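# Remove the blue snap-on lid from its jar

## Task

Get the blue snap-on lid off the jar it closes, without knocking that jar over. At the end the jar must stand upright on the mat with the lid resting apart from it, every other jar must still be upright, and any jar that was closed must remain closed. Levering or tipping the lid off is an allowed approach.

## Robot and tools

Robot: two six-joint arms with parallel grippers, left_arm and right_arm, mounted on opposite sides of the table. left_arm's base sits at (-0.021, +0.458, +0.039) m and right_arm's at (-0.013, -0.454, +0.039) m. Arm names do not match image left and right.

Scene frame: origin at the table centre, +z up, table top at z = +0.020 m, left_arm on the +y side. Every reported hand position, orientation, velocity and target uses this frame, in metres, m/s and rad/s. Reported hand positions may be off by a few centimetres, more when the arm is stretched. A gripper's fingers point along its +x axis and close along its y axis. end_effector_position is the midpoint between the fingers, about 3 to 4 cm short of the tips, and only the last 1.5 cm of each inner finger face is flat.

Joint order in every row and every per-joint list: waist, shoulder, elbow, wrist pitch, wrist yaw, wrist roll. The elbow sign is flipped relative to the URDF, so its stated range 0.000 to 2.356 appears as -2.356 to 0.000 in commands and results. Other ranges: waist -3.054 to 3.054, shoulder 0.000 to 3.142, wrist pitch and wrist yaw -1.571 to 1.571, wrist roll -3.142 to 3.142 (rad). Real ends may differ by up to 0.028 rad.

Row format (shared by execute_actions and move): a single list of 14 numbers covering both arms, each number in [-1, 1]: left_arm's six joints then its opening, then right_arm's six joints then its opening. Include all 14 even if one arm stays still. Joint entries are offsets, not poses: they are added to the arm's Joint targets as they stood when the action (or move) began, not to the previous row. Scale: 1.0 equals 2.055 rad for waist, shoulder and elbow, and 4.263 rad for the three wrist joints. Zero for all six joints means hold the current targets. The opening entry is absolute: +1 fully open, -1 fully closed, empty fingers touching near -0.78. To leave a gripper unchanged, resend its current command (0 means half-way, not no change). Closing fully takes at least about 0.6 s. To grip, command roughly 0.08 below the grip_measured value at first contact.

execute_actions(actions, cameras): actions is a list of actions; each action is a list of up to 15 rows, one per 1/30 s step, and a short action repeats its final row to fill 15 steps (0.5 s). An empty list only returns state and images. An action that would push any joint more than 0.028 rad beyond its range is rejected for both arms; a malformed action, or a bad first action, rejects the whole call. Per step, a joint target can lead its measured angle by at most 0.368 rad (big joints) or 0.763 rad (wrist), and targets that would shift the gripper over 70 mm are scaled back, so large offsets may need several actions.

move(target, speed, blend, opening_speed, blocking, cameras): target is one 14-number row or a list of up to 15 rows; all offsets in every row count from the Joint targets at the move's start. speed is rad/s for the joint with the farthest to go, 0.01 to 7, default 0.5 (one value or one per target). blend, in rad, rounds corners between listed targets. opening_speed (at least 0.2 per second on the -1..+1 scale) ramps gripper changes. blocking=false returns after about 0.5 s while motion continues. Total path time is capped at 10 s. Paths ignore obstacles and the other arm. The result adds a move: line such as done, off_target, moving, held or fault, plus limits=held if steps were withheld.

wait(seconds 0 to 10) lets time pass under the last command. stop() brakes a running move. zoom_image(camera, region [x0,y0,x1,y1] in pixels, at most 504 by 504) magnifies the latest image of cam_high, cam_low, cam_left_wrist or cam_right_wrist (each 672x504). read_manual gives only licence text. finished_scene ends the scene permanently; call it only when the jar is upright and uncovered and stays so unaided.

Result lines: Joint positions and Joint velocities per arm (rad, rad/s) plus finger-pad gap in m (0.080 fully open); Joint targets, the base for your next offsets; Tool commands; grip_measured (opening scale, error about 2 mm); grip_effort_n (motor newtons, negative closing, not a pad force); Joint torques and External joint torques (an outside push toward larger angles lowers the external reading); step readings after execute_actions. Warnings: joint sent to its limit; joint command not followed (clearance check altered targets); blocked (arm stopped by something, holding); TORQUE FAULT (10 s stop) at contact torque limits waist 17.2, shoulder 21.3, elbow 21.3, wrist pitch 5.61, wrist yaw 5.59, wrist roll 5.24 N m; MOTOR HOT from 50 °C and OVER-TEMPERATURE FAULT at 95 °C. To relieve a push, command targets back past the measured positions.

Avoid: tipping the target jar or any other, opening closed jars, dropping or flinging the lid, anything leaving the table, fast impacts and hard pressing, contact or squeezing between the two arms (can end the scene), long stretched holds that heat motors. Loose objects may be nudged briefly by outside pushes.

Each tool is called by a JSON object that holds its "fn" and its "kwargs", one argument or row to a line.

## Session

{"fn": "execute_actions", "kwargs": {
  "actions": []
}}

Scene clock: 0.00 s.
left_arm: end_effector_position=(-0.0876, +0.1201, +0.3424) grip_measured=+1.000 grip_effort_n=n/a end_effector_quat_wxyz=(+0.464, +0.298, -0.099, -0.829) | right_arm: end_effector_position=(+0.2953, -0.2367, +0.2240) grip_measured=+1.000 grip_effort_n=n/a end_effector_quat_wxyz=(+0.806, +0.191, +0.312, +0.466)
Joint positions: left_arm=[-0.034 1.123 -1.088 -0.41 0.37 0.672 0.08] | right_arm=[-1.239 1.4 -0.757 0.168 -0.777 0.339 0.08]
Joint velocities: within noise
Joint torques (N m): no reading
External joint torques (N m): no reading
Motor temperatures (°C): left_arm=[29 32 31 33 32 43] | right_arm=[34 33 36 40 31 31]
Heat: left arm: hottest wrist roll 43 °C (+0.0 °C/min); right arm: hottest wrist pitch 40 °C (+0.0 °C/min).
Joint targets: left_arm=[-0.034 1.121 -1.090 -0.408 0.370 0.672] | right_arm=[-1.239 1.397 -0.760 0.169 -0.778 0.339]
Tool commands: left_gripper/opening=+1.0 right_gripper/opening=+1.0

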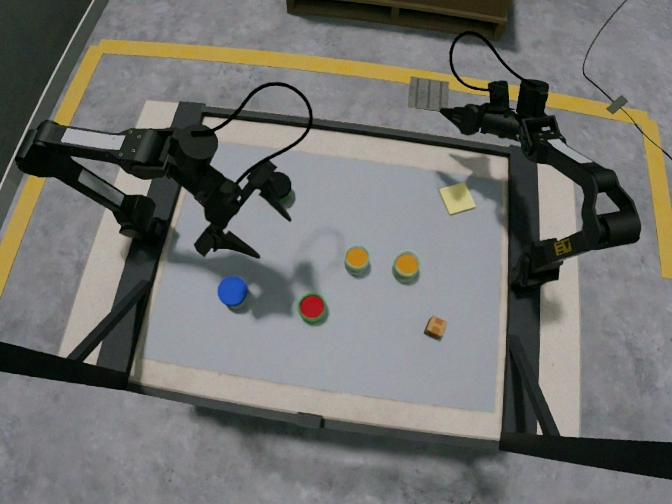

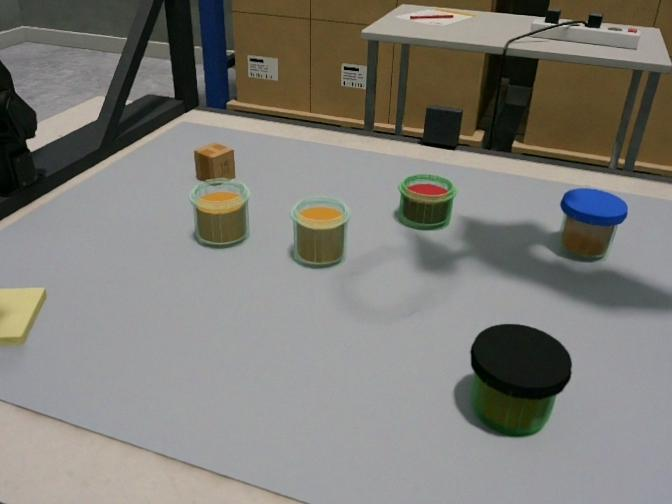

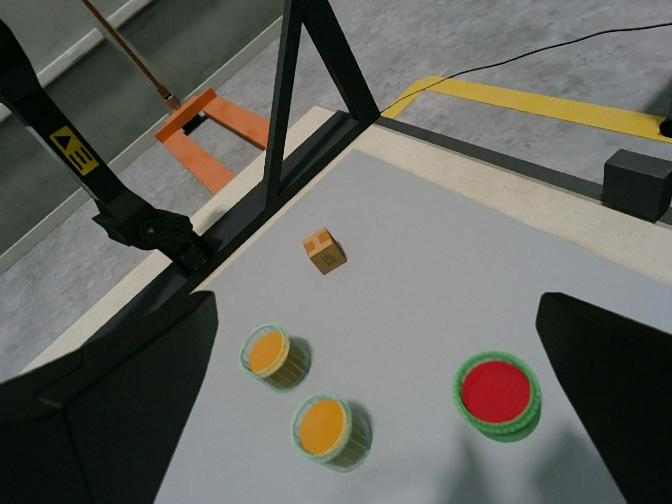

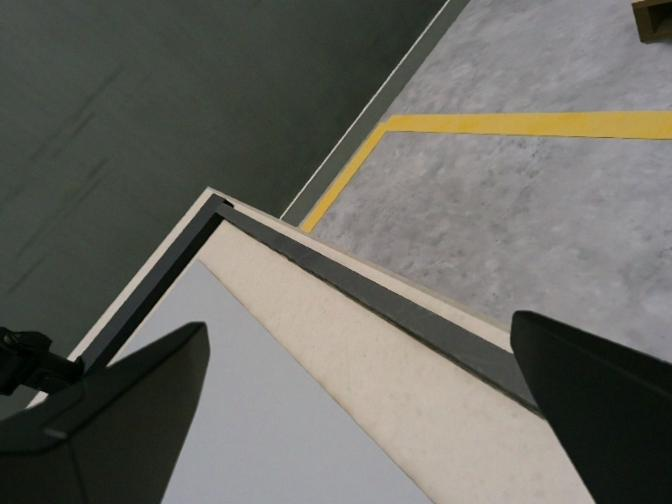

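{"fn": "zoom_image", "kwargs": {
  "camera": "cam_low",
  "region": [520, 160, 672, 280]
}}

{"fn": "zoom_image", "kwargs": {
  "camera": "cam_high",
  "region": [150, 160, 350, 340]
}}

{"fn": "zoom_image", "kwargs": {
  "camera": "cam_low",
  "region": [380, 150, 672, 460]
}}

Scaled by 3.316.

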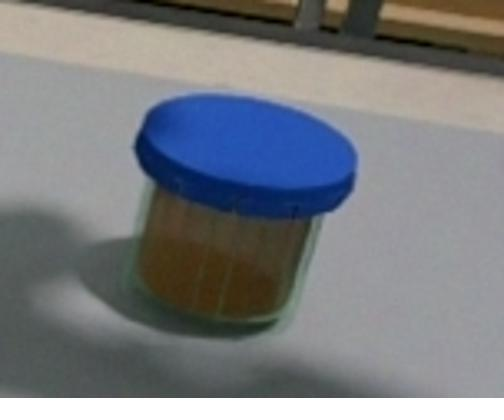

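Scaled by 2.520.

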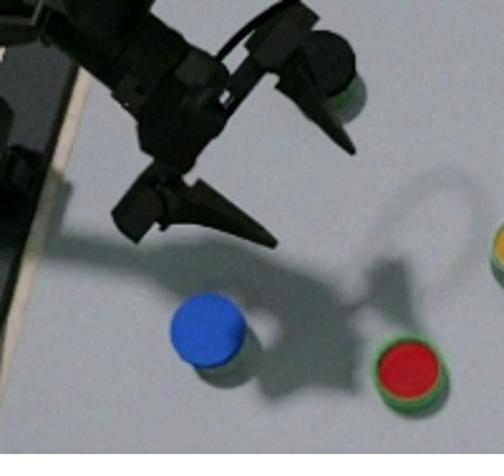

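Scaled by 1.626.

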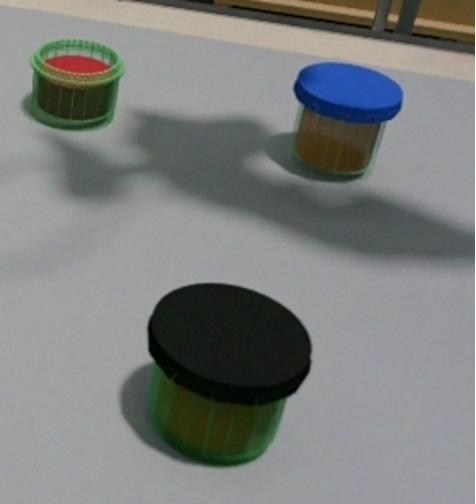

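{"fn": "move", "kwargs": {
  "target": [-0.2008, -0.1993, 0.2889, -0.0586, -0.0868, -0.1576, 1, 0.6045, 0.1848, -0.0286, 0.0623, 0.1825, -0.0795, 1],
  "speed": 0.9
}}

Scene clock: 23.57 s.
left_arm: end_effector_position=(-0.1139, +0.2646, +0.1587) grip_measured=+1.000 grip_effort_n=0.2 end_effector_quat_wxyz=(+0.482, +0.354, +0.223, -0.770) | right_arm: end_effector_position=(-0.0150, -0.0051, +0.1238) grip_measured=+1.000 grip_effort_n=0.2 end_effector_quat_wxyz=(+0.681, -0.186, +0.187, +0.684)
Joint positions: left_arm=[-0.443 0.717 -0.51 -0.657 0.004 0.002 0.08] | right_arm=[0.004 1.77 -0.807 0.43 -0.002 0.002 0.08]
Joint velocities: within noise
Joint torques (N m): left_arm=[-0.35 -1.82 -5.92 1.45 -0.13 -0.06] | right_arm=[0.01 -6.3 -6.55 1.82 0.04 -0.07]
External joint torques (N m): left_arm=[-0.34 -0.9 0.73 0.11 -0.14 -0.06] | right_arm=[0.01 0.81 -0.95 0.22 0.04 -0.07]
Motor temperatures (°C): left_arm=[29 33 35 35 31 43] | right_arm=[33 37 39 42 31 31]
Heat: left arm: hottest wrist roll 43 °C (+0.0 °C/min); right arm: hottest wrist pitch 42 °C (+5.1 °C/min).
Joint targets: left_arm=[-0.447 0.711 -0.495 -0.658 0.000 0.000] | right_arm=[0.004 1.777 -0.819 0.435 0.000 0.000]
move: done
camera_calibration:
cam_left_wrist: T_world_to_cam=[[-0.898026, 0.439832, -0.00987456, -0.207539], [0.422007, 0.854853, -0.301888, -0.101898], [-0.124339, -0.27527, -0.953292, 0.281148], [0, 0, 0, 1]] pos_world=[-0.108416, 0.255782, 0.235205]
cam_right_wrist: T_world_to_cam=[[0.999603, -0.0267314, -0.00894697, 0.0220617], [-0.0262394, -0.766373, -0.641859, 0.107185], [0.0103011, 0.641839, -0.76677, 0.174955], [0, 0, 0, 1]] pos_world=[-0.0210427, -0.0295592, 0.203145]

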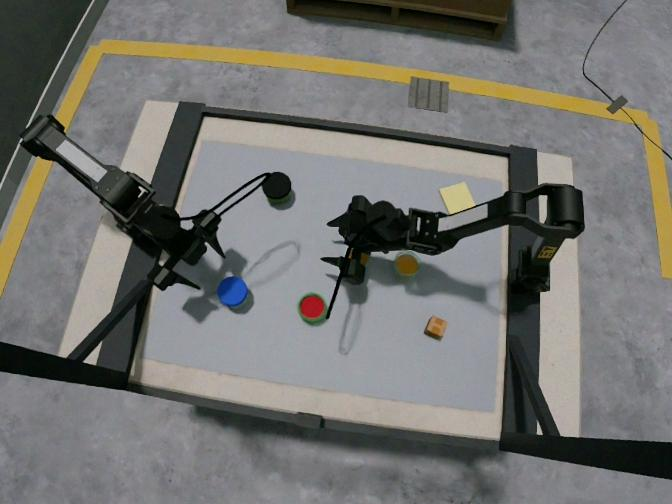

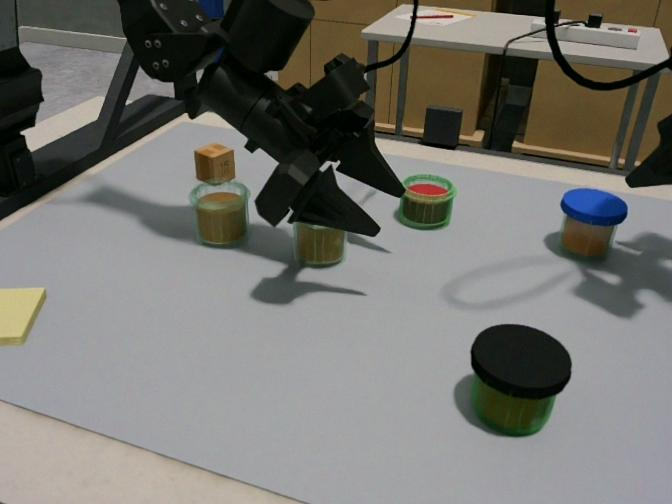

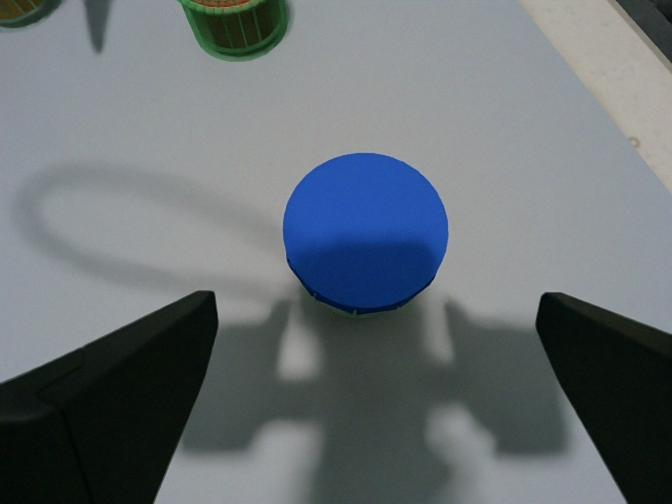

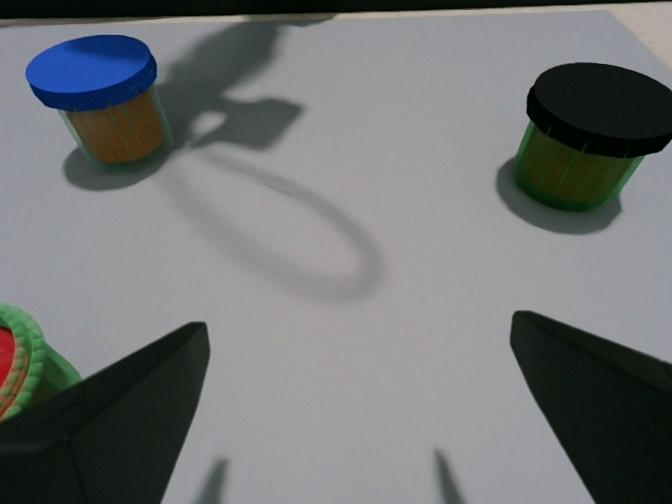

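{"fn": "zoom_image", "kwargs": {
  "camera": "cam_right_wrist",
  "region": [0, 20, 200, 220]
}}

{"fn": "zoom_image", "kwargs": {
  "camera": "cam_left_wrist",
  "region": [260, 130, 470, 340]
}}

Scaled by 2.520.

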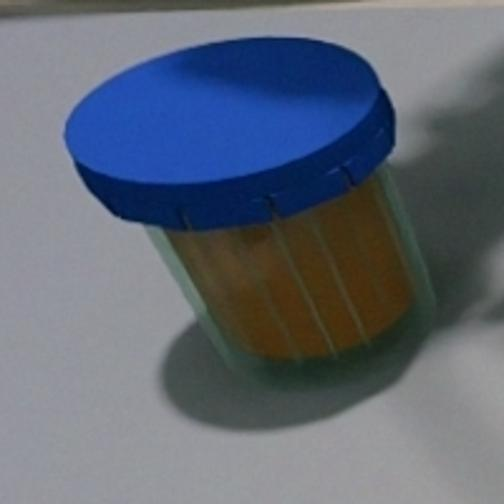

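Scaled by 2.400.

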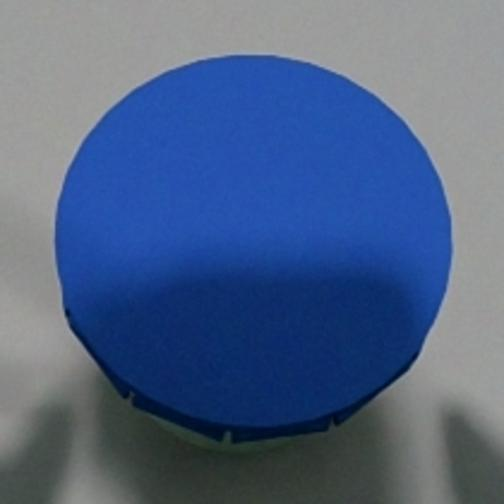

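{"fn": "move", "kwargs": {
  "target": [-0.0035, 0.0730, 0.0460, 0.0556, 0, 0, 1, 0, 0, 0, 0, 0, 0, 1],
  "speed": 0.5,
  "cameras": ["cam_left_wrist", "cam_low"]
}}

Scene clock: 29.80 s.
left_arm: end_effector_position=(-0.1243, +0.2468, +0.1250) grip_measured=+1.000 grip_effort_n=0.2 end_effector_quat_wxyz=(+0.479, +0.357, +0.223, -0.770) | right_arm: end_effector_position=(-0.0149, -0.0050, +0.1238) grip_measured=+1.000 grip_effort_n=0.2 end_effector_quat_wxyz=(+0.681, -0.186, +0.187, +0.684)
Joint positions: left_arm=[-0.45 0.859 -0.416 -0.425 0.004 0.002 0.08] | right_arm=[0.004 1.77 -0.807 0.43 -0.002 0.002 0.08]
Joint velocities: within noise
Joint torques (N m): left_arm=[-0.34 -1.53 -5.8 1.86 -0.15 -0.05] | right_arm=[-0.05 -6.28 -6.59 1.82 0.02 -0.09]
External joint torques (N m): left_arm=[-0.34 0.02 0.67 0.55 -0.15 -0.05] | right_arm=[-0.07 0.71 -1.07 0.25 0.02 -0.09]
Motor temperatures (°C): left_arm=[29 33 36 35 31 43] | right_arm=[33 38 40 44 31 31]
Heat: left arm: hottest wrist roll 43 °C (+0.0 °C/min); right arm: hottest wrist pitch 44 °C (+8.1 °C/min).
Joint targets: left_arm=[-0.454 0.862 -0.401 -0.421 0.000 0.001] | right_arm=[0.004 1.777 -0.819 0.435 0.000 0.000]
move: done
camera_calibration:
cam_left_wrist: T_world_to_cam=[[-0.894908, 0.446136, -0.0101053, -0.210437], [0.428789, 0.853398, -0.296398, -0.0919574], [-0.12361, -0.269582, -0.955011, 0.241647], [0, 0, 0, 1]] pos_world=[-0.119022, 0.237503, 0.201393]
Images, in order (width x height): cam_low 672x504, cam_left_wrist 672x504.

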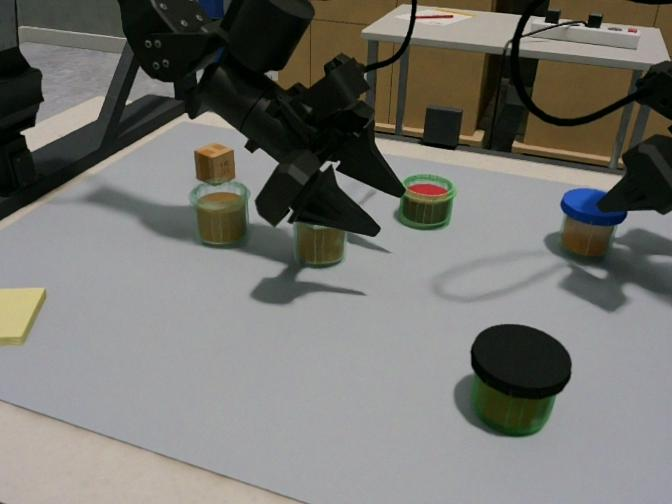

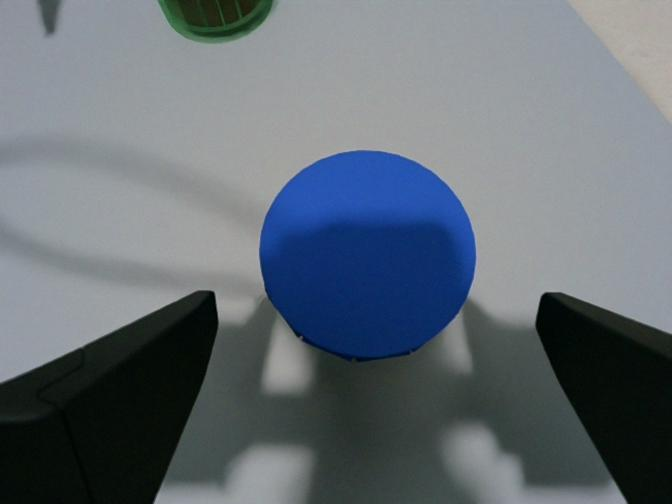

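{"fn": "move", "kwargs": {
  "target": [0, 0.1102, 0.0219, 0.0626, 0, 0, 1, 0, 0, 0, 0, 0, 0, 1],
  "speed": 0.35,
  "cameras": ["cam_left_wrist", "cam_low", "cam_high"]
}}

Scene clock: 32.37 s.
left_arm: end_effector_position=(-0.1355, +0.2238, +0.0934) grip_measured=+1.000 grip_effort_n=0.2 end_effector_quat_wxyz=(+0.478, +0.359, +0.224, -0.770) | right_arm: end_effector_position=(-0.0149, -0.0050, +0.1238) grip_measured=+1.000 grip_effort_n=0.2 end_effector_quat_wxyz=(+0.681, -0.186, +0.187, +0.684)
Joint positions: left_arm=[-0.45 1.084 -0.369 -0.158 0.004 0.002 0.08] | right_arm=[0.004 1.77 -0.807 0.43 -0.002 0.002 0.08]
Joint velocities: within noise
Joint torques (N m): left_arm=[-0.3 -2.48 -5.37 1.83 -0.13 -0.07] | right_arm=[0.04 -6.27 -6.5 1.84 0.04 -0.05]
External joint torques (N m): left_arm=[-0.27 0.11 0.82 0.47 -0.14 -0.07] | right_arm=[0.03 0.82 -0.89 0.23 0.04 -0.05]
Motor temperatures (°C): left_arm=[29 33 36 36 31 43] | right_arm=[33 39 40 44 31 31]
Heat: left arm: hottest wrist roll 43 °C (+0.0 °C/min); right arm: hottest wrist pitch 44 °C (+7.4 °C/min).
Joint targets: left_arm=[-0.454 1.088 -0.356 -0.154 0.000 0.001] | right_arm=[0.004 1.777 -0.819 0.435 0.000 0.000]
move: done
camera_calibration:
cam_left_wrist: T_world_to_cam=[[-0.894877, 0.446201, -0.0100257, -0.210587], [0.429396, 0.854612, -0.291989, -0.0774912], [-0.121718, -0.265599, -0.956369, 0.203395], [0, 0, 0, 1]] pos_world=[-0.130419, 0.214211, 0.169783]
Images, in order (width x height): cam_high 672x504, cam_low 672x504, cam_left_wrist 672x504.

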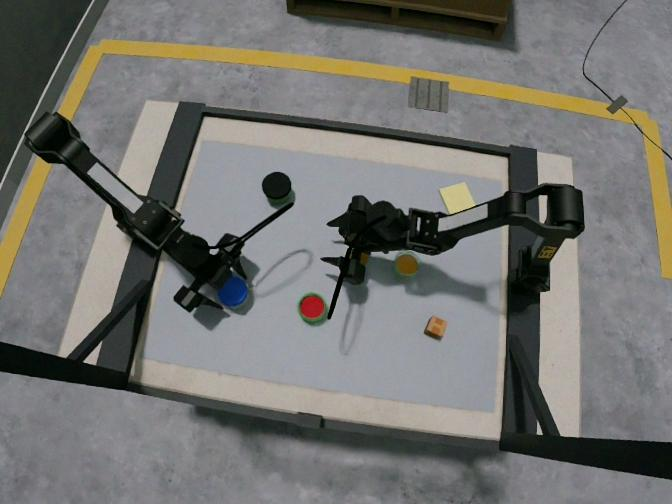

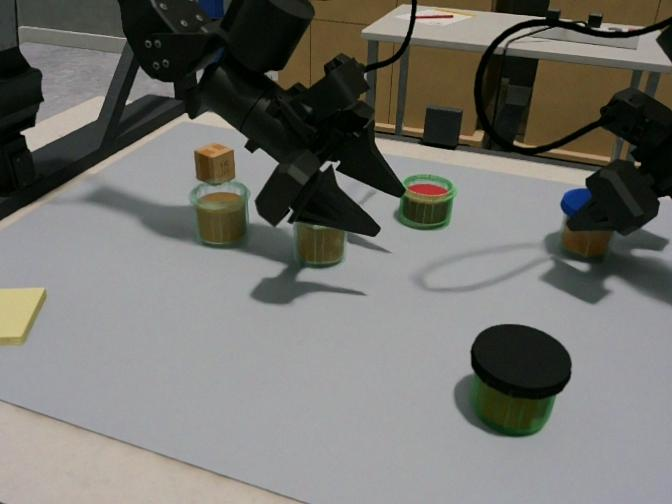

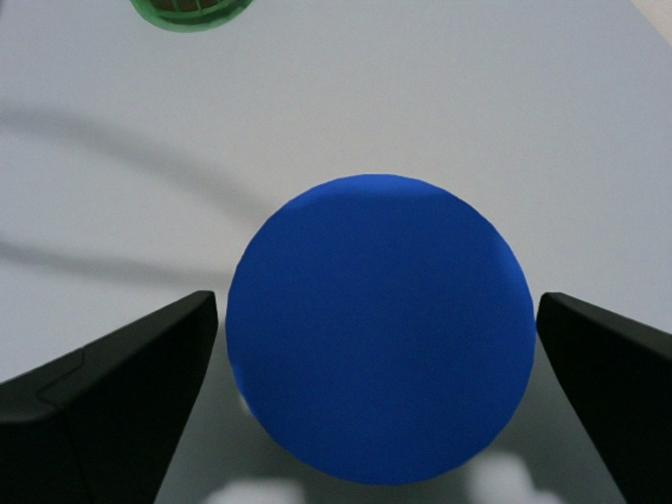

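{"fn": "move", "kwargs": {
  "target": [0, 0, 0, 0, 0, 0, 0.58, 0, 0, 0, 0, 0, 0, 1],
  "speed": 0.3,
  "opening_speed": 0.5,
  "cameras": ["cam_left_wrist", "cam_low"]
}}

Scene clock: 35.90 s.
left_arm: end_effector_position=(-0.1351, +0.2235, +0.0935) grip_measured=+0.630 grip_effort_n=-83.5 end_effector_quat_wxyz=(+0.480, +0.359, +0.224, -0.769) | right_arm: end_effector_position=(-0.0149, -0.0050, +0.1238) grip_measured=+1.000 grip_effort_n=0.2 end_effector_quat_wxyz=(+0.681, -0.186, +0.187, +0.684)
Joint positions: left_arm=[-0.45 1.084 -0.369 -0.158 0.001 0.002 0.063] | right_arm=[0.004 1.77 -0.807 0.43 -0.002 0.002 0.08]
Joint velocities: within noise
Joint torques (N m): left_arm=[-0.34 -2.58 -5.37 1.79 -0.02 -0.04] | right_arm=[0.15 -6.38 -6.5 1.83 0.01 -0.07]
External joint torques (N m): left_arm=[-0.34 0 0.78 0.44 -0.02 -0.04] | right_arm=[0.18 0.62 -0.98 0.26 0.01 -0.07]
Motor temperatures (°C): left_arm=[29 33 36 36 31 43] | right_arm=[33 39 41 45 31 31]
Heat: left arm: hottest wrist roll 43 °C (+0.0 °C/min); right arm: hottest wrist pitch 45 °C (+8.4 °C/min).
Joint targets: left_arm=[-0.454 1.088 -0.356 -0.154 0.000 0.000] | right_arm=[0.004 1.777 -0.819 0.435 0.000 0.000]
move: done
camera_calibration:
cam_left_wrist: T_world_to_cam=[[-0.895894, 0.444116, -0.0116, -0.209684], [0.427777, 0.855298, -0.292355, -0.077798], [-0.119918, -0.266881, -0.95624, 0.203986], [0, 0, 0, 1]] pos_world=[-0.130113, 0.214105, 0.169882]
Images, in order (width x height): cam_low 672x504, cam_left_wrist 672x504.

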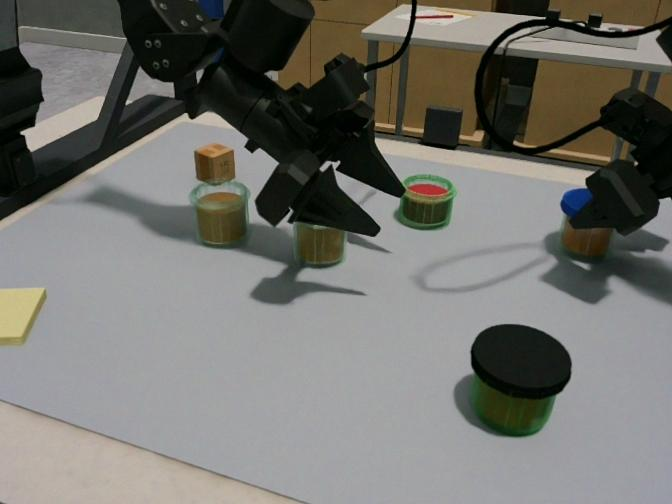

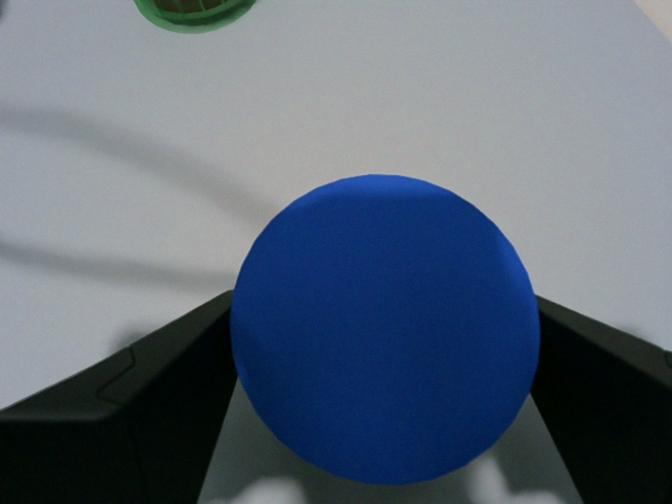

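{"fn": "move", "kwargs": {
  "target": [
    [0, -0.0084, -0.0091, -0.0084, 0, 0, 0.58, 0, 0, 0, 0, 0, 0, 1],
    [0.2300, 0.0567, -0.0418, 0.0072, 0, 0, 0.58, 0, 0, 0, 0, 0, 0, 1]
  ],
  "speed": [0.1, 0.4],
  "cameras": ["cam_left_wrist", "cam_low", "cam_right_wrist"]
}}

Scene clock: 39.63 s.
left_arm: end_effector_position=(-0.0278, +0.1784, +0.0937) grip_measured=+0.630 grip_effort_n=-83.5 end_effector_quat_wxyz=(+0.626, +0.298, +0.308, -0.651) | right_arm: end_effector_position=(-0.0149, -0.0050, +0.1238) grip_measured=+1.000 grip_effort_n=0.7 end_effector_quat_wxyz=(+0.681, -0.186, +0.187, +0.684)
Joint positions: left_arm=[-0.005 1.195 -0.434 -0.124 0.033 -0.003 0.063] | right_arm=[0.004 1.77 -0.807 0.43 -0.002 0.002 0.08]
Joint velocities: within noise
Joint torques (N m): left_arm=[1.93 -2.49 -7.89 1.6 -1.14 0.12] | right_arm=[0.04 -6.27 -6.46 1.83 0.03 -0.07]
External joint torques (N m): left_arm=[1.92 0.74 -1.89 0.27 -1.16 0.12] | right_arm=[-0.01 0.84 -0.82 0.21 0.04 -0.07]
Motor temperatures (°C): left_arm=[29 33 36 36 31 42] | right_arm=[33 40 41 46 31 31]
Heat: left arm: hottest wrist roll 42 °C (-1.5 °C/min); right arm: hottest wrist pitch 46 °C (+9.1 °C/min).
Joint targets: left_arm=[0.019 1.204 -0.442 -0.124 0.000 0.000] | right_arm=[0.004 1.777 -0.819 0.435 0.000 0.000]
move: off_target (left_arm); left_arm: the wrist yaw is farthest, 0.033 rad from its target
camera_calibration:
cam_left_wrist: T_world_to_cam=[[-0.999374, 0.0316416, 0.0158144, -0.025356], [0.0259378, 0.959471, -0.280611, -0.115891], [-0.0240525, -0.280026, -0.959691, 0.210383], [0, 0, 0, 1]] pos_world=[-0.017274, 0.170909, 0.169783]
cam_right_wrist: T_world_to_cam=[[0.999605, -0.0268174, -0.00838125, 0.0219425], [-0.0259382, -0.766143, -0.642147, 0.107258], [0.0107995, 0.642111, -0.766536, 0.174926], [0, 0, 0, 1]] pos_world=[-0.0210409, -0.0295582, 0.203146]
Images, in order (width x height): cam_low 672x504, cam_left_wrist 672x504, cam_right_wrist 672x504.

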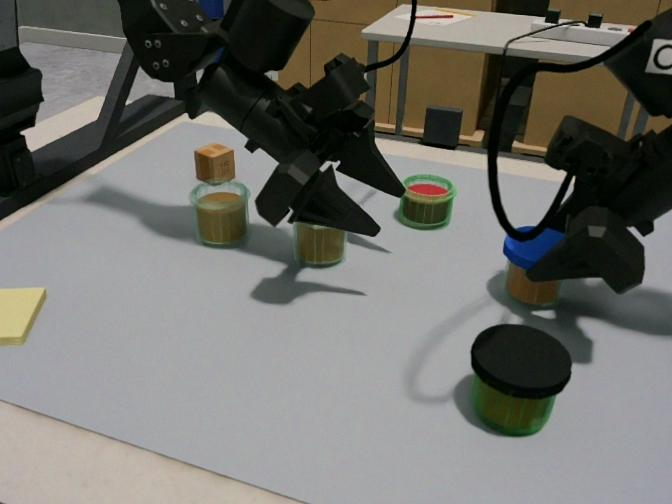

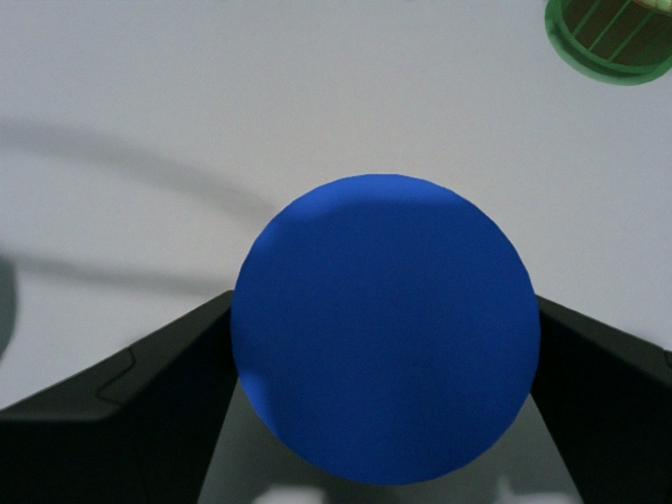

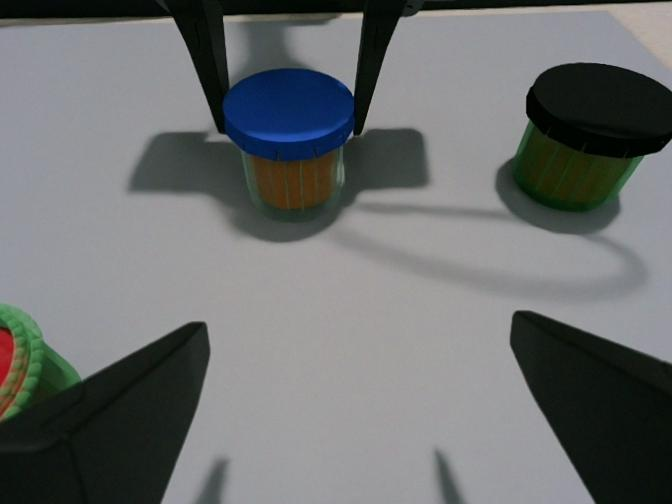

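{"fn": "move", "kwargs": {
  "target": [-0.0209, -0.0024, 0.0131, 0.0047, 0, 0, 0.58, 0.0198, 0.1796, -0.1820, 0.0011, 0, 0, 1],
  "speed": 0.4,
  "cameras": ["cam_left_wrist", "cam_low", "cam_right_wrist"]
}}

Scene clock: 43.90 s.
left_arm: end_effector_position=(-0.0300, +0.1773, +0.0939) grip_measured=+0.630 grip_effort_n=-83.5 end_effector_quat_wxyz=(+0.628, +0.301, +0.298, -0.652) | right_arm: end_effector_position=(-0.0362, +0.0864, +0.0914) grip_measured=+1.000 grip_effort_n=0.2 end_effector_quat_wxyz=(+0.668, -0.185, +0.179, +0.698)
Joint positions: left_arm=[-0.024 1.196 -0.429 -0.11 0.011 -0.003 0.063] | right_arm=[0.042 2.137 -1.181 0.435 -0.002 0.002 0.08]
Joint velocities: within noise
Joint torques (N m): left_arm=[-0.02 -3.22 -5.14 2.01 -0.37 0.13] | right_arm=[0.09 -8.57 -6.51 1.83 0.04 -0.1]
External joint torques (N m): left_arm=[-0.03 -0.02 0.87 0.67 -0.37 0.13] | right_arm=[0.01 0.98 -0.94 0.24 0.05 -0.1]
Motor temperatures (°C): left_arm=[29 33 37 37 32 42] | right_arm=[33 40 41 46 31 31]
Heat: left arm: hottest wrist roll 42 °C (-1.4 °C/min); right arm: hottest wrist pitch 46 °C (+8.2 °C/min).
Joint targets: left_arm=[-0.024 1.200 -0.415 -0.104 0.000 0.000] | right_arm=[0.044 2.146 -1.193 0.440 0.000 0.000]
move: done
camera_calibration:
cam_left_wrist: T_world_to_cam=[[-0.999309, 0.0371544, -0.00141256, -0.0268327], [0.035972, 0.9565, -0.289507, -0.112969], [-0.00940536, -0.289358, -0.957175, 0.212008], [0, 0, 0, 1]] pos_world=[-0.0207564, 0.170398, 0.170186]
cam_right_wrist: T_world_to_cam=[[0.999887, 0.0122225, -0.00877359, 0.0421403], [0.00356418, -0.758965, -0.651121, 0.157217], [-0.0146172, 0.651016, -0.758923, 0.0892365], [0, 0, 0, 1]] pos_world=[-0.0413915, 0.0607128, 0.170461]
Images, in order (width x height): cam_low 672x504, cam_left_wrist 672x504, cam_right_wrist 672x504.

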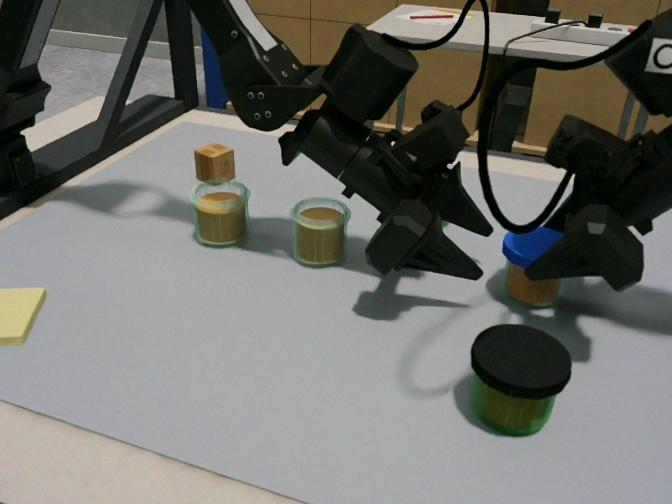

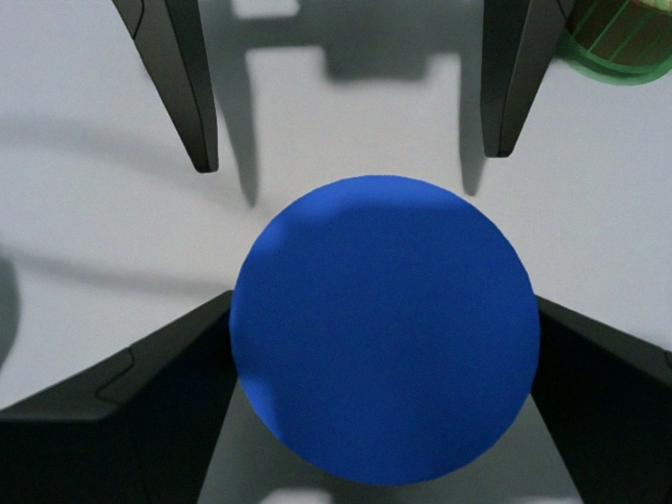

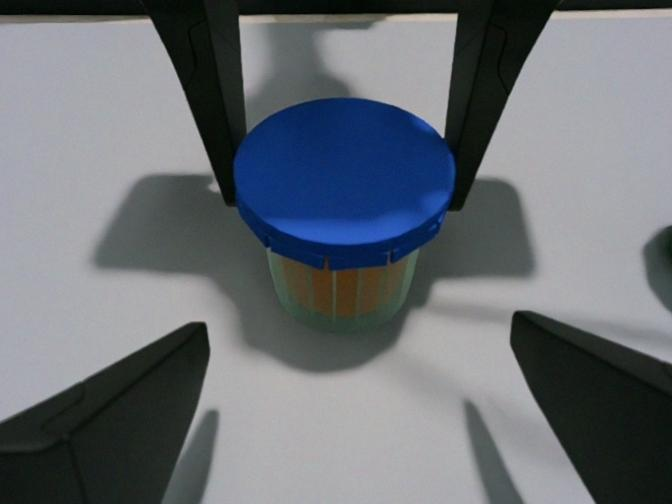

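{"fn": "move", "kwargs": {
  "target": [0, 0, 0, 0, 0, 0, 0.58, 0.0024, 0.0633, -0.0772, -0.0073, 0, 0, 1],
  "speed": 0.25,
  "cameras": ["cam_left_wrist", "cam_low", "cam_right_wrist"]
}}

Scene clock: 48.70 s.
left_arm: end_effector_position=(-0.0299, +0.1773, +0.0939) grip_measured=+0.630 grip_effort_n=-83.5 end_effector_quat_wxyz=(+0.629, +0.302, +0.298, -0.652) | right_arm: end_effector_position=(-0.0400, +0.1189, +0.0774) grip_measured=+1.000 grip_effort_n=0.2 end_effector_quat_wxyz=(+0.667, -0.184, +0.178, +0.700)
Joint positions: left_arm=[-0.024 1.196 -0.429 -0.11 0.01 -0.003 0.063] | right_arm=[0.047 2.266 -1.34 0.409 -0.002 0.002 0.08]
Joint velocities: within noise
Joint torques (N m): left_arm=[-0.03 -3.29 -5.13 2 -0.38 0.11] | right_arm=[0.22 -9.41 -6.64 1.41 0.03 -0.1]
External joint torques (N m): left_arm=[-0.01 -0.08 0.86 0.67 -0.38 0.1] | right_arm=[0.21 1 -0.98 -0.17 0.03 -0.1]
Motor temperatures (°C): left_arm=[29 33 37 37 32 42] | right_arm=[33 41 41 46 31 31]
Heat: left arm: hottest wrist roll 42 °C (-1.2 °C/min); right arm: hottest wrist pitch 46 °C (+7.4 °C/min).
Joint targets: left_arm=[-0.024 1.200 -0.415 -0.104 0.000 0.000] | right_arm=[0.049 2.276 -1.352 0.408 0.000 0.000]
move: done
camera_calibration:
cam_left_wrist: T_world_to_cam=[[-0.999319, 0.0368754, -0.00164034, -0.0266457], [0.035771, 0.95651, -0.289497, -0.11298], [-0.00910631, -0.289358, -0.957178, 0.212015], [0, 0, 0, 1]] pos_world=[-0.0206554, 0.170398, 0.170185]
cam_right_wrist: T_world_to_cam=[[0.999826, 0.0164242, -0.00884683, 0.0448466], [0.00665189, -0.756922, -0.653471, 0.172817], [-0.0174291, 0.653298, -0.7569, 0.05686], [0, 0, 0, 1]] pos_world=[-0.0449974, 0.0929257, 0.156365]
Images, in order (width x height): cam_low 672x504, cam_left_wrist 672x504, cam_right_wrist 672x504.

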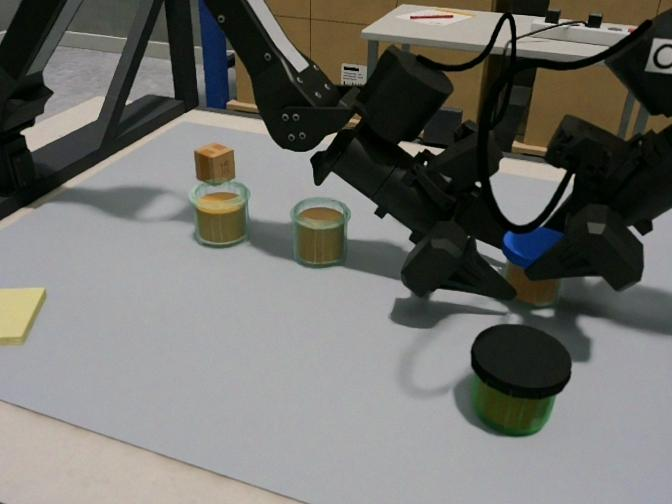

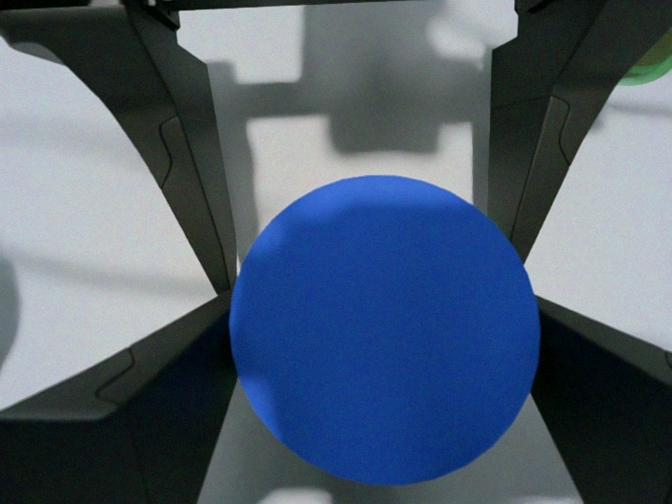

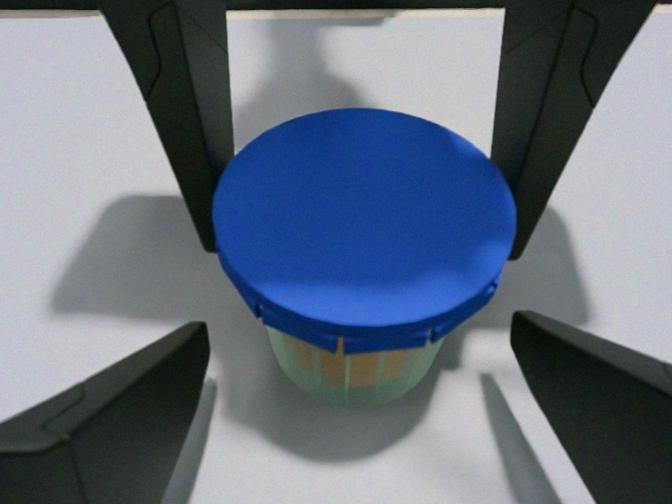

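{"fn": "zoom_image", "kwargs": {
  "camera": "cam_right_wrist",
  "region": [190, 90, 540, 480]
}}

{"fn": "zoom_image", "kwargs": {
  "camera": "cam_low",
  "region": [380, 180, 660, 360]
}}

Scaled by 1.292.

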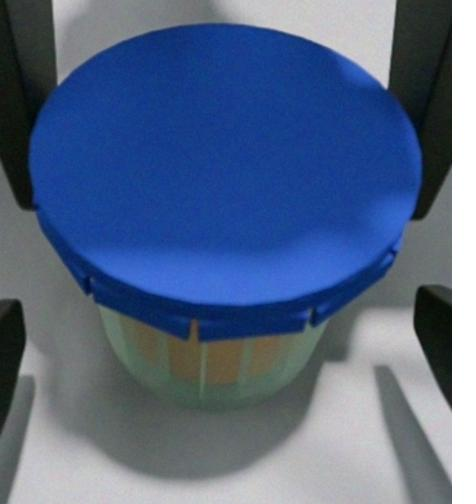

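Scaled by 1.800.

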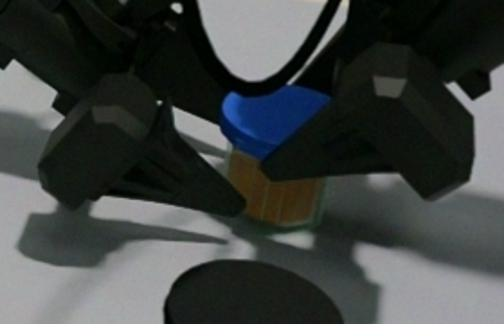

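{"fn": "move", "kwargs": {
  "target": [0, 0, 0, 0, 0, 0, 0.58, 0, 0.0325, -0.0458, -0.0076, 0, 0, 1],
  "speed": 0.2,
  "cameras": ["cam_left_wrist", "cam_low", "cam_right_wrist"]
}}

Scene clock: 51.53 s.
left_arm: end_effector_position=(-0.0299, +0.1773, +0.0939) grip_measured=+0.630 grip_effort_n=-83.5 end_effector_quat_wxyz=(+0.629, +0.302, +0.298, -0.652) | right_arm: end_effector_position=(-0.0408, +0.1358, +0.0705) grip_measured=+1.000 grip_effort_n=0.2 end_effector_quat_wxyz=(+0.667, -0.186, +0.179, +0.699)
Joint positions: left_arm=[-0.024 1.196 -0.429 -0.11 0.01 -0.003 0.063] | right_arm=[0.047 2.332 -1.433 0.377 -0.002 0.002 0.08]
Joint velocities: within noise
Joint torques (N m): left_arm=[0.02 -3.15 -5.15 2 -0.36 0.11] | right_arm=[0.15 -9.75 -6.77 1.39 0.04 -0.09]
External joint torques (N m): left_arm=[0.01 0.07 0.89 0.65 -0.36 0.1] | right_arm=[0.03 1.15 -1.01 -0.2 0.05 -0.09]
Motor temperatures (°C): left_arm=[29 33 37 38 32 42] | right_arm=[33 41 42 46 31 31]
Heat: left arm: hottest wrist roll 42 °C (-1.2 °C/min); right arm: hottest wrist pitch 46 °C (+7.0 °C/min).
Joint targets: left_arm=[-0.024 1.200 -0.415 -0.104 0.000 0.000] | right_arm=[0.049 2.343 -1.446 0.376 0.000 0.000]
move: done
camera_calibration:
cam_left_wrist: T_world_to_cam=[[-0.999319, 0.0368754, -0.00164034, -0.0266457], [0.035771, 0.95651, -0.289497, -0.11298], [-0.00910631, -0.289358, -0.957178, 0.212015], [0, 0, 0, 1]] pos_world=[-0.0206554, 0.170398, 0.170185]
cam_right_wrist: T_world_to_cam=[[0.999829, 0.0163342, -0.00869866, 0.0452896], [0.00675273, -0.759651, -0.650296, 0.181291], [-0.01723, 0.650125, -0.759632, 0.0411684], [0, 0, 0, 1]] pos_world=[-0.0457967, 0.110213, 0.149559]
Images, in order (width x height): cam_low 672x504, cam_left_wrist 672x504, cam_right_wrist 672x504.

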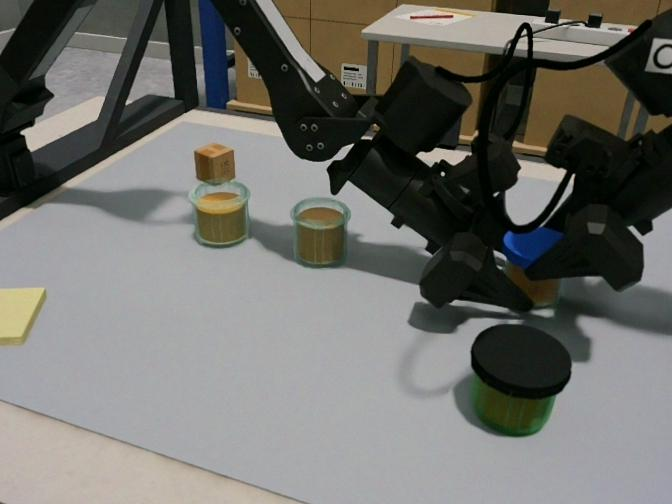

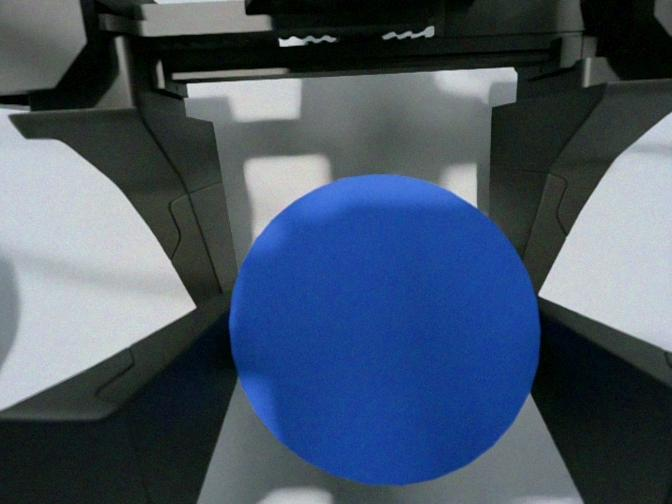

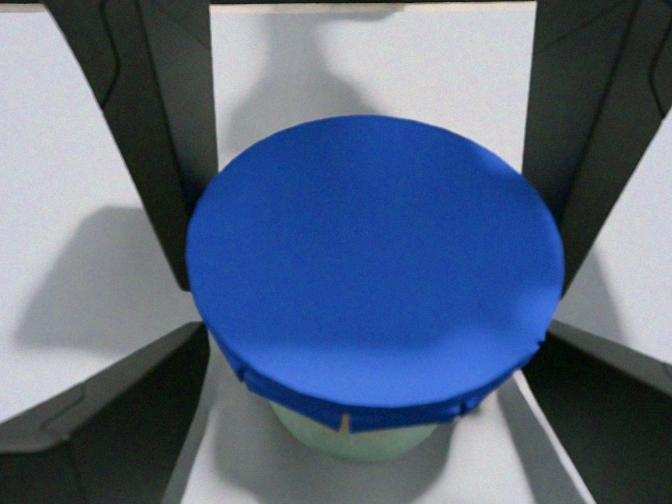

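{"fn": "move", "kwargs": {
  "target": [0, 0, 0, 0, 0, 0, 0.58, 0, 0, 0, 0, 0, 0, 0.36],
  "speed": 0.2,
  "opening_speed": 0.5,
  "cameras": ["cam_left_wrist", "cam_low", "cam_right_wrist"]
}}

Scene clock: 53.47 s.
left_arm: end_effector_position=(-0.0300, +0.1774, +0.0938) grip_measured=+0.630 grip_effort_n=-83.5 end_effector_quat_wxyz=(+0.628, +0.302, +0.298, -0.652) | right_arm: end_effector_position=(-0.0408, +0.1356, +0.0700) grip_measured=+0.402 grip_effort_n=-83.5 end_effector_quat_wxyz=(+0.667, -0.186, +0.180, +0.699)
Joint positions: left_arm=[-0.025 1.196 -0.429 -0.11 0.01 -0.003 0.063] | right_arm=[0.047 2.333 -1.433 0.376 -0.002 0.002 0.053]
Joint velocities: within noise
Joint torques (N m): left_arm=[0.06 -3.23 -5.19 1.99 -0.36 0.1] | right_arm=[0.19 -9.73 -6.75 1.49 0.05 -0.1]
External joint torques (N m): left_arm=[0.08 -0.04 0.78 0.66 -0.37 0.09] | right_arm=[0.19 1.25 -0.92 -0.12 0.05 -0.1]
Motor temperatures (°C): left_arm=[29 33 37 38 32 42] | right_arm=[33 42 42 46 31 31]
Heat: left arm: hottest wrist roll 42 °C (-1.1 °C/min); right arm: hottest wrist pitch 46 °C (+6.7 °C/min).
Joint targets: left_arm=[-0.024 1.200 -0.415 -0.104 0.000 0.000] | right_arm=[0.049 2.343 -1.446 0.376 0.000 0.000]
move: done
camera_calibration:
cam_left_wrist: T_world_to_cam=[[-0.999303, 0.0372884, -0.00164705, -0.0268193], [0.036172, 0.956613, -0.289107, -0.113178], [-0.00920475, -0.288965, -0.957295, 0.211898], [0, 0, 0, 1]] pos_world=[-0.0207562, 0.170499, 0.170084]
cam_right_wrist: T_world_to_cam=[[0.999828, 0.0163943, -0.00866406, 0.0452759], [0.00685268, -0.760848, -0.648894, 0.180876], [-0.0172302, 0.648723, -0.760829, 0.0412643], [0, 0, 0, 1]] pos_world=[-0.0457966, 0.110108, 0.149157]
Images, in order (width x height): cam_low 672x504, cam_left_wrist 672x504, cam_right_wrist 672x504.

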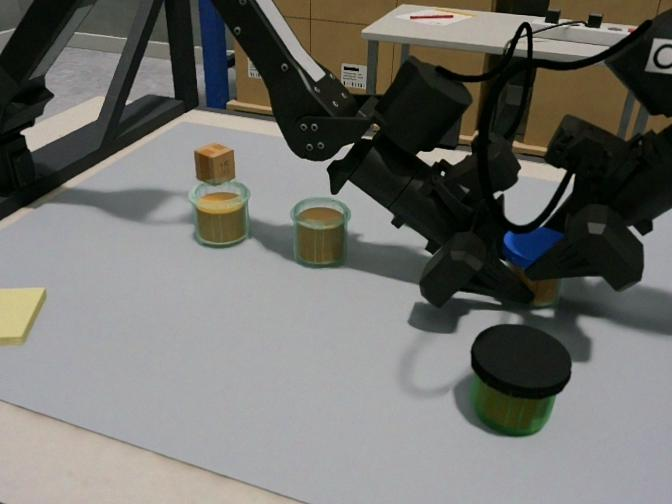

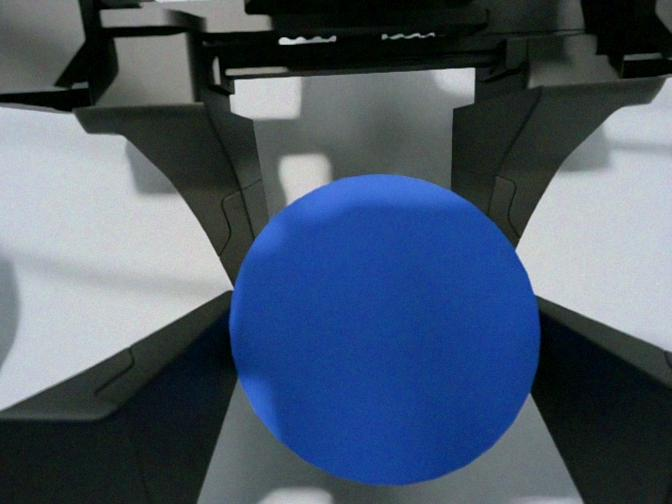

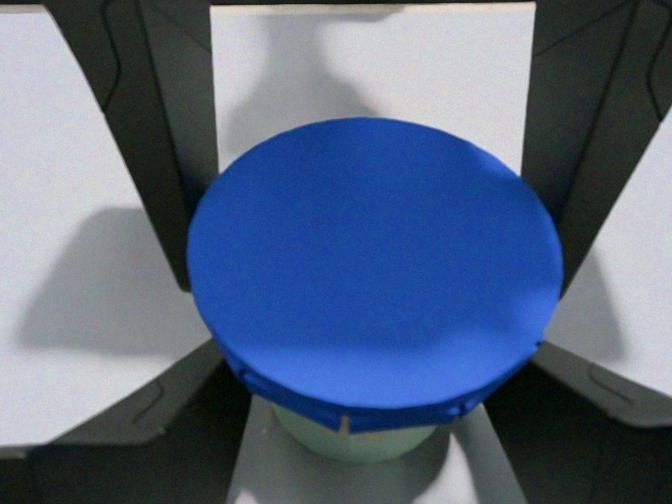

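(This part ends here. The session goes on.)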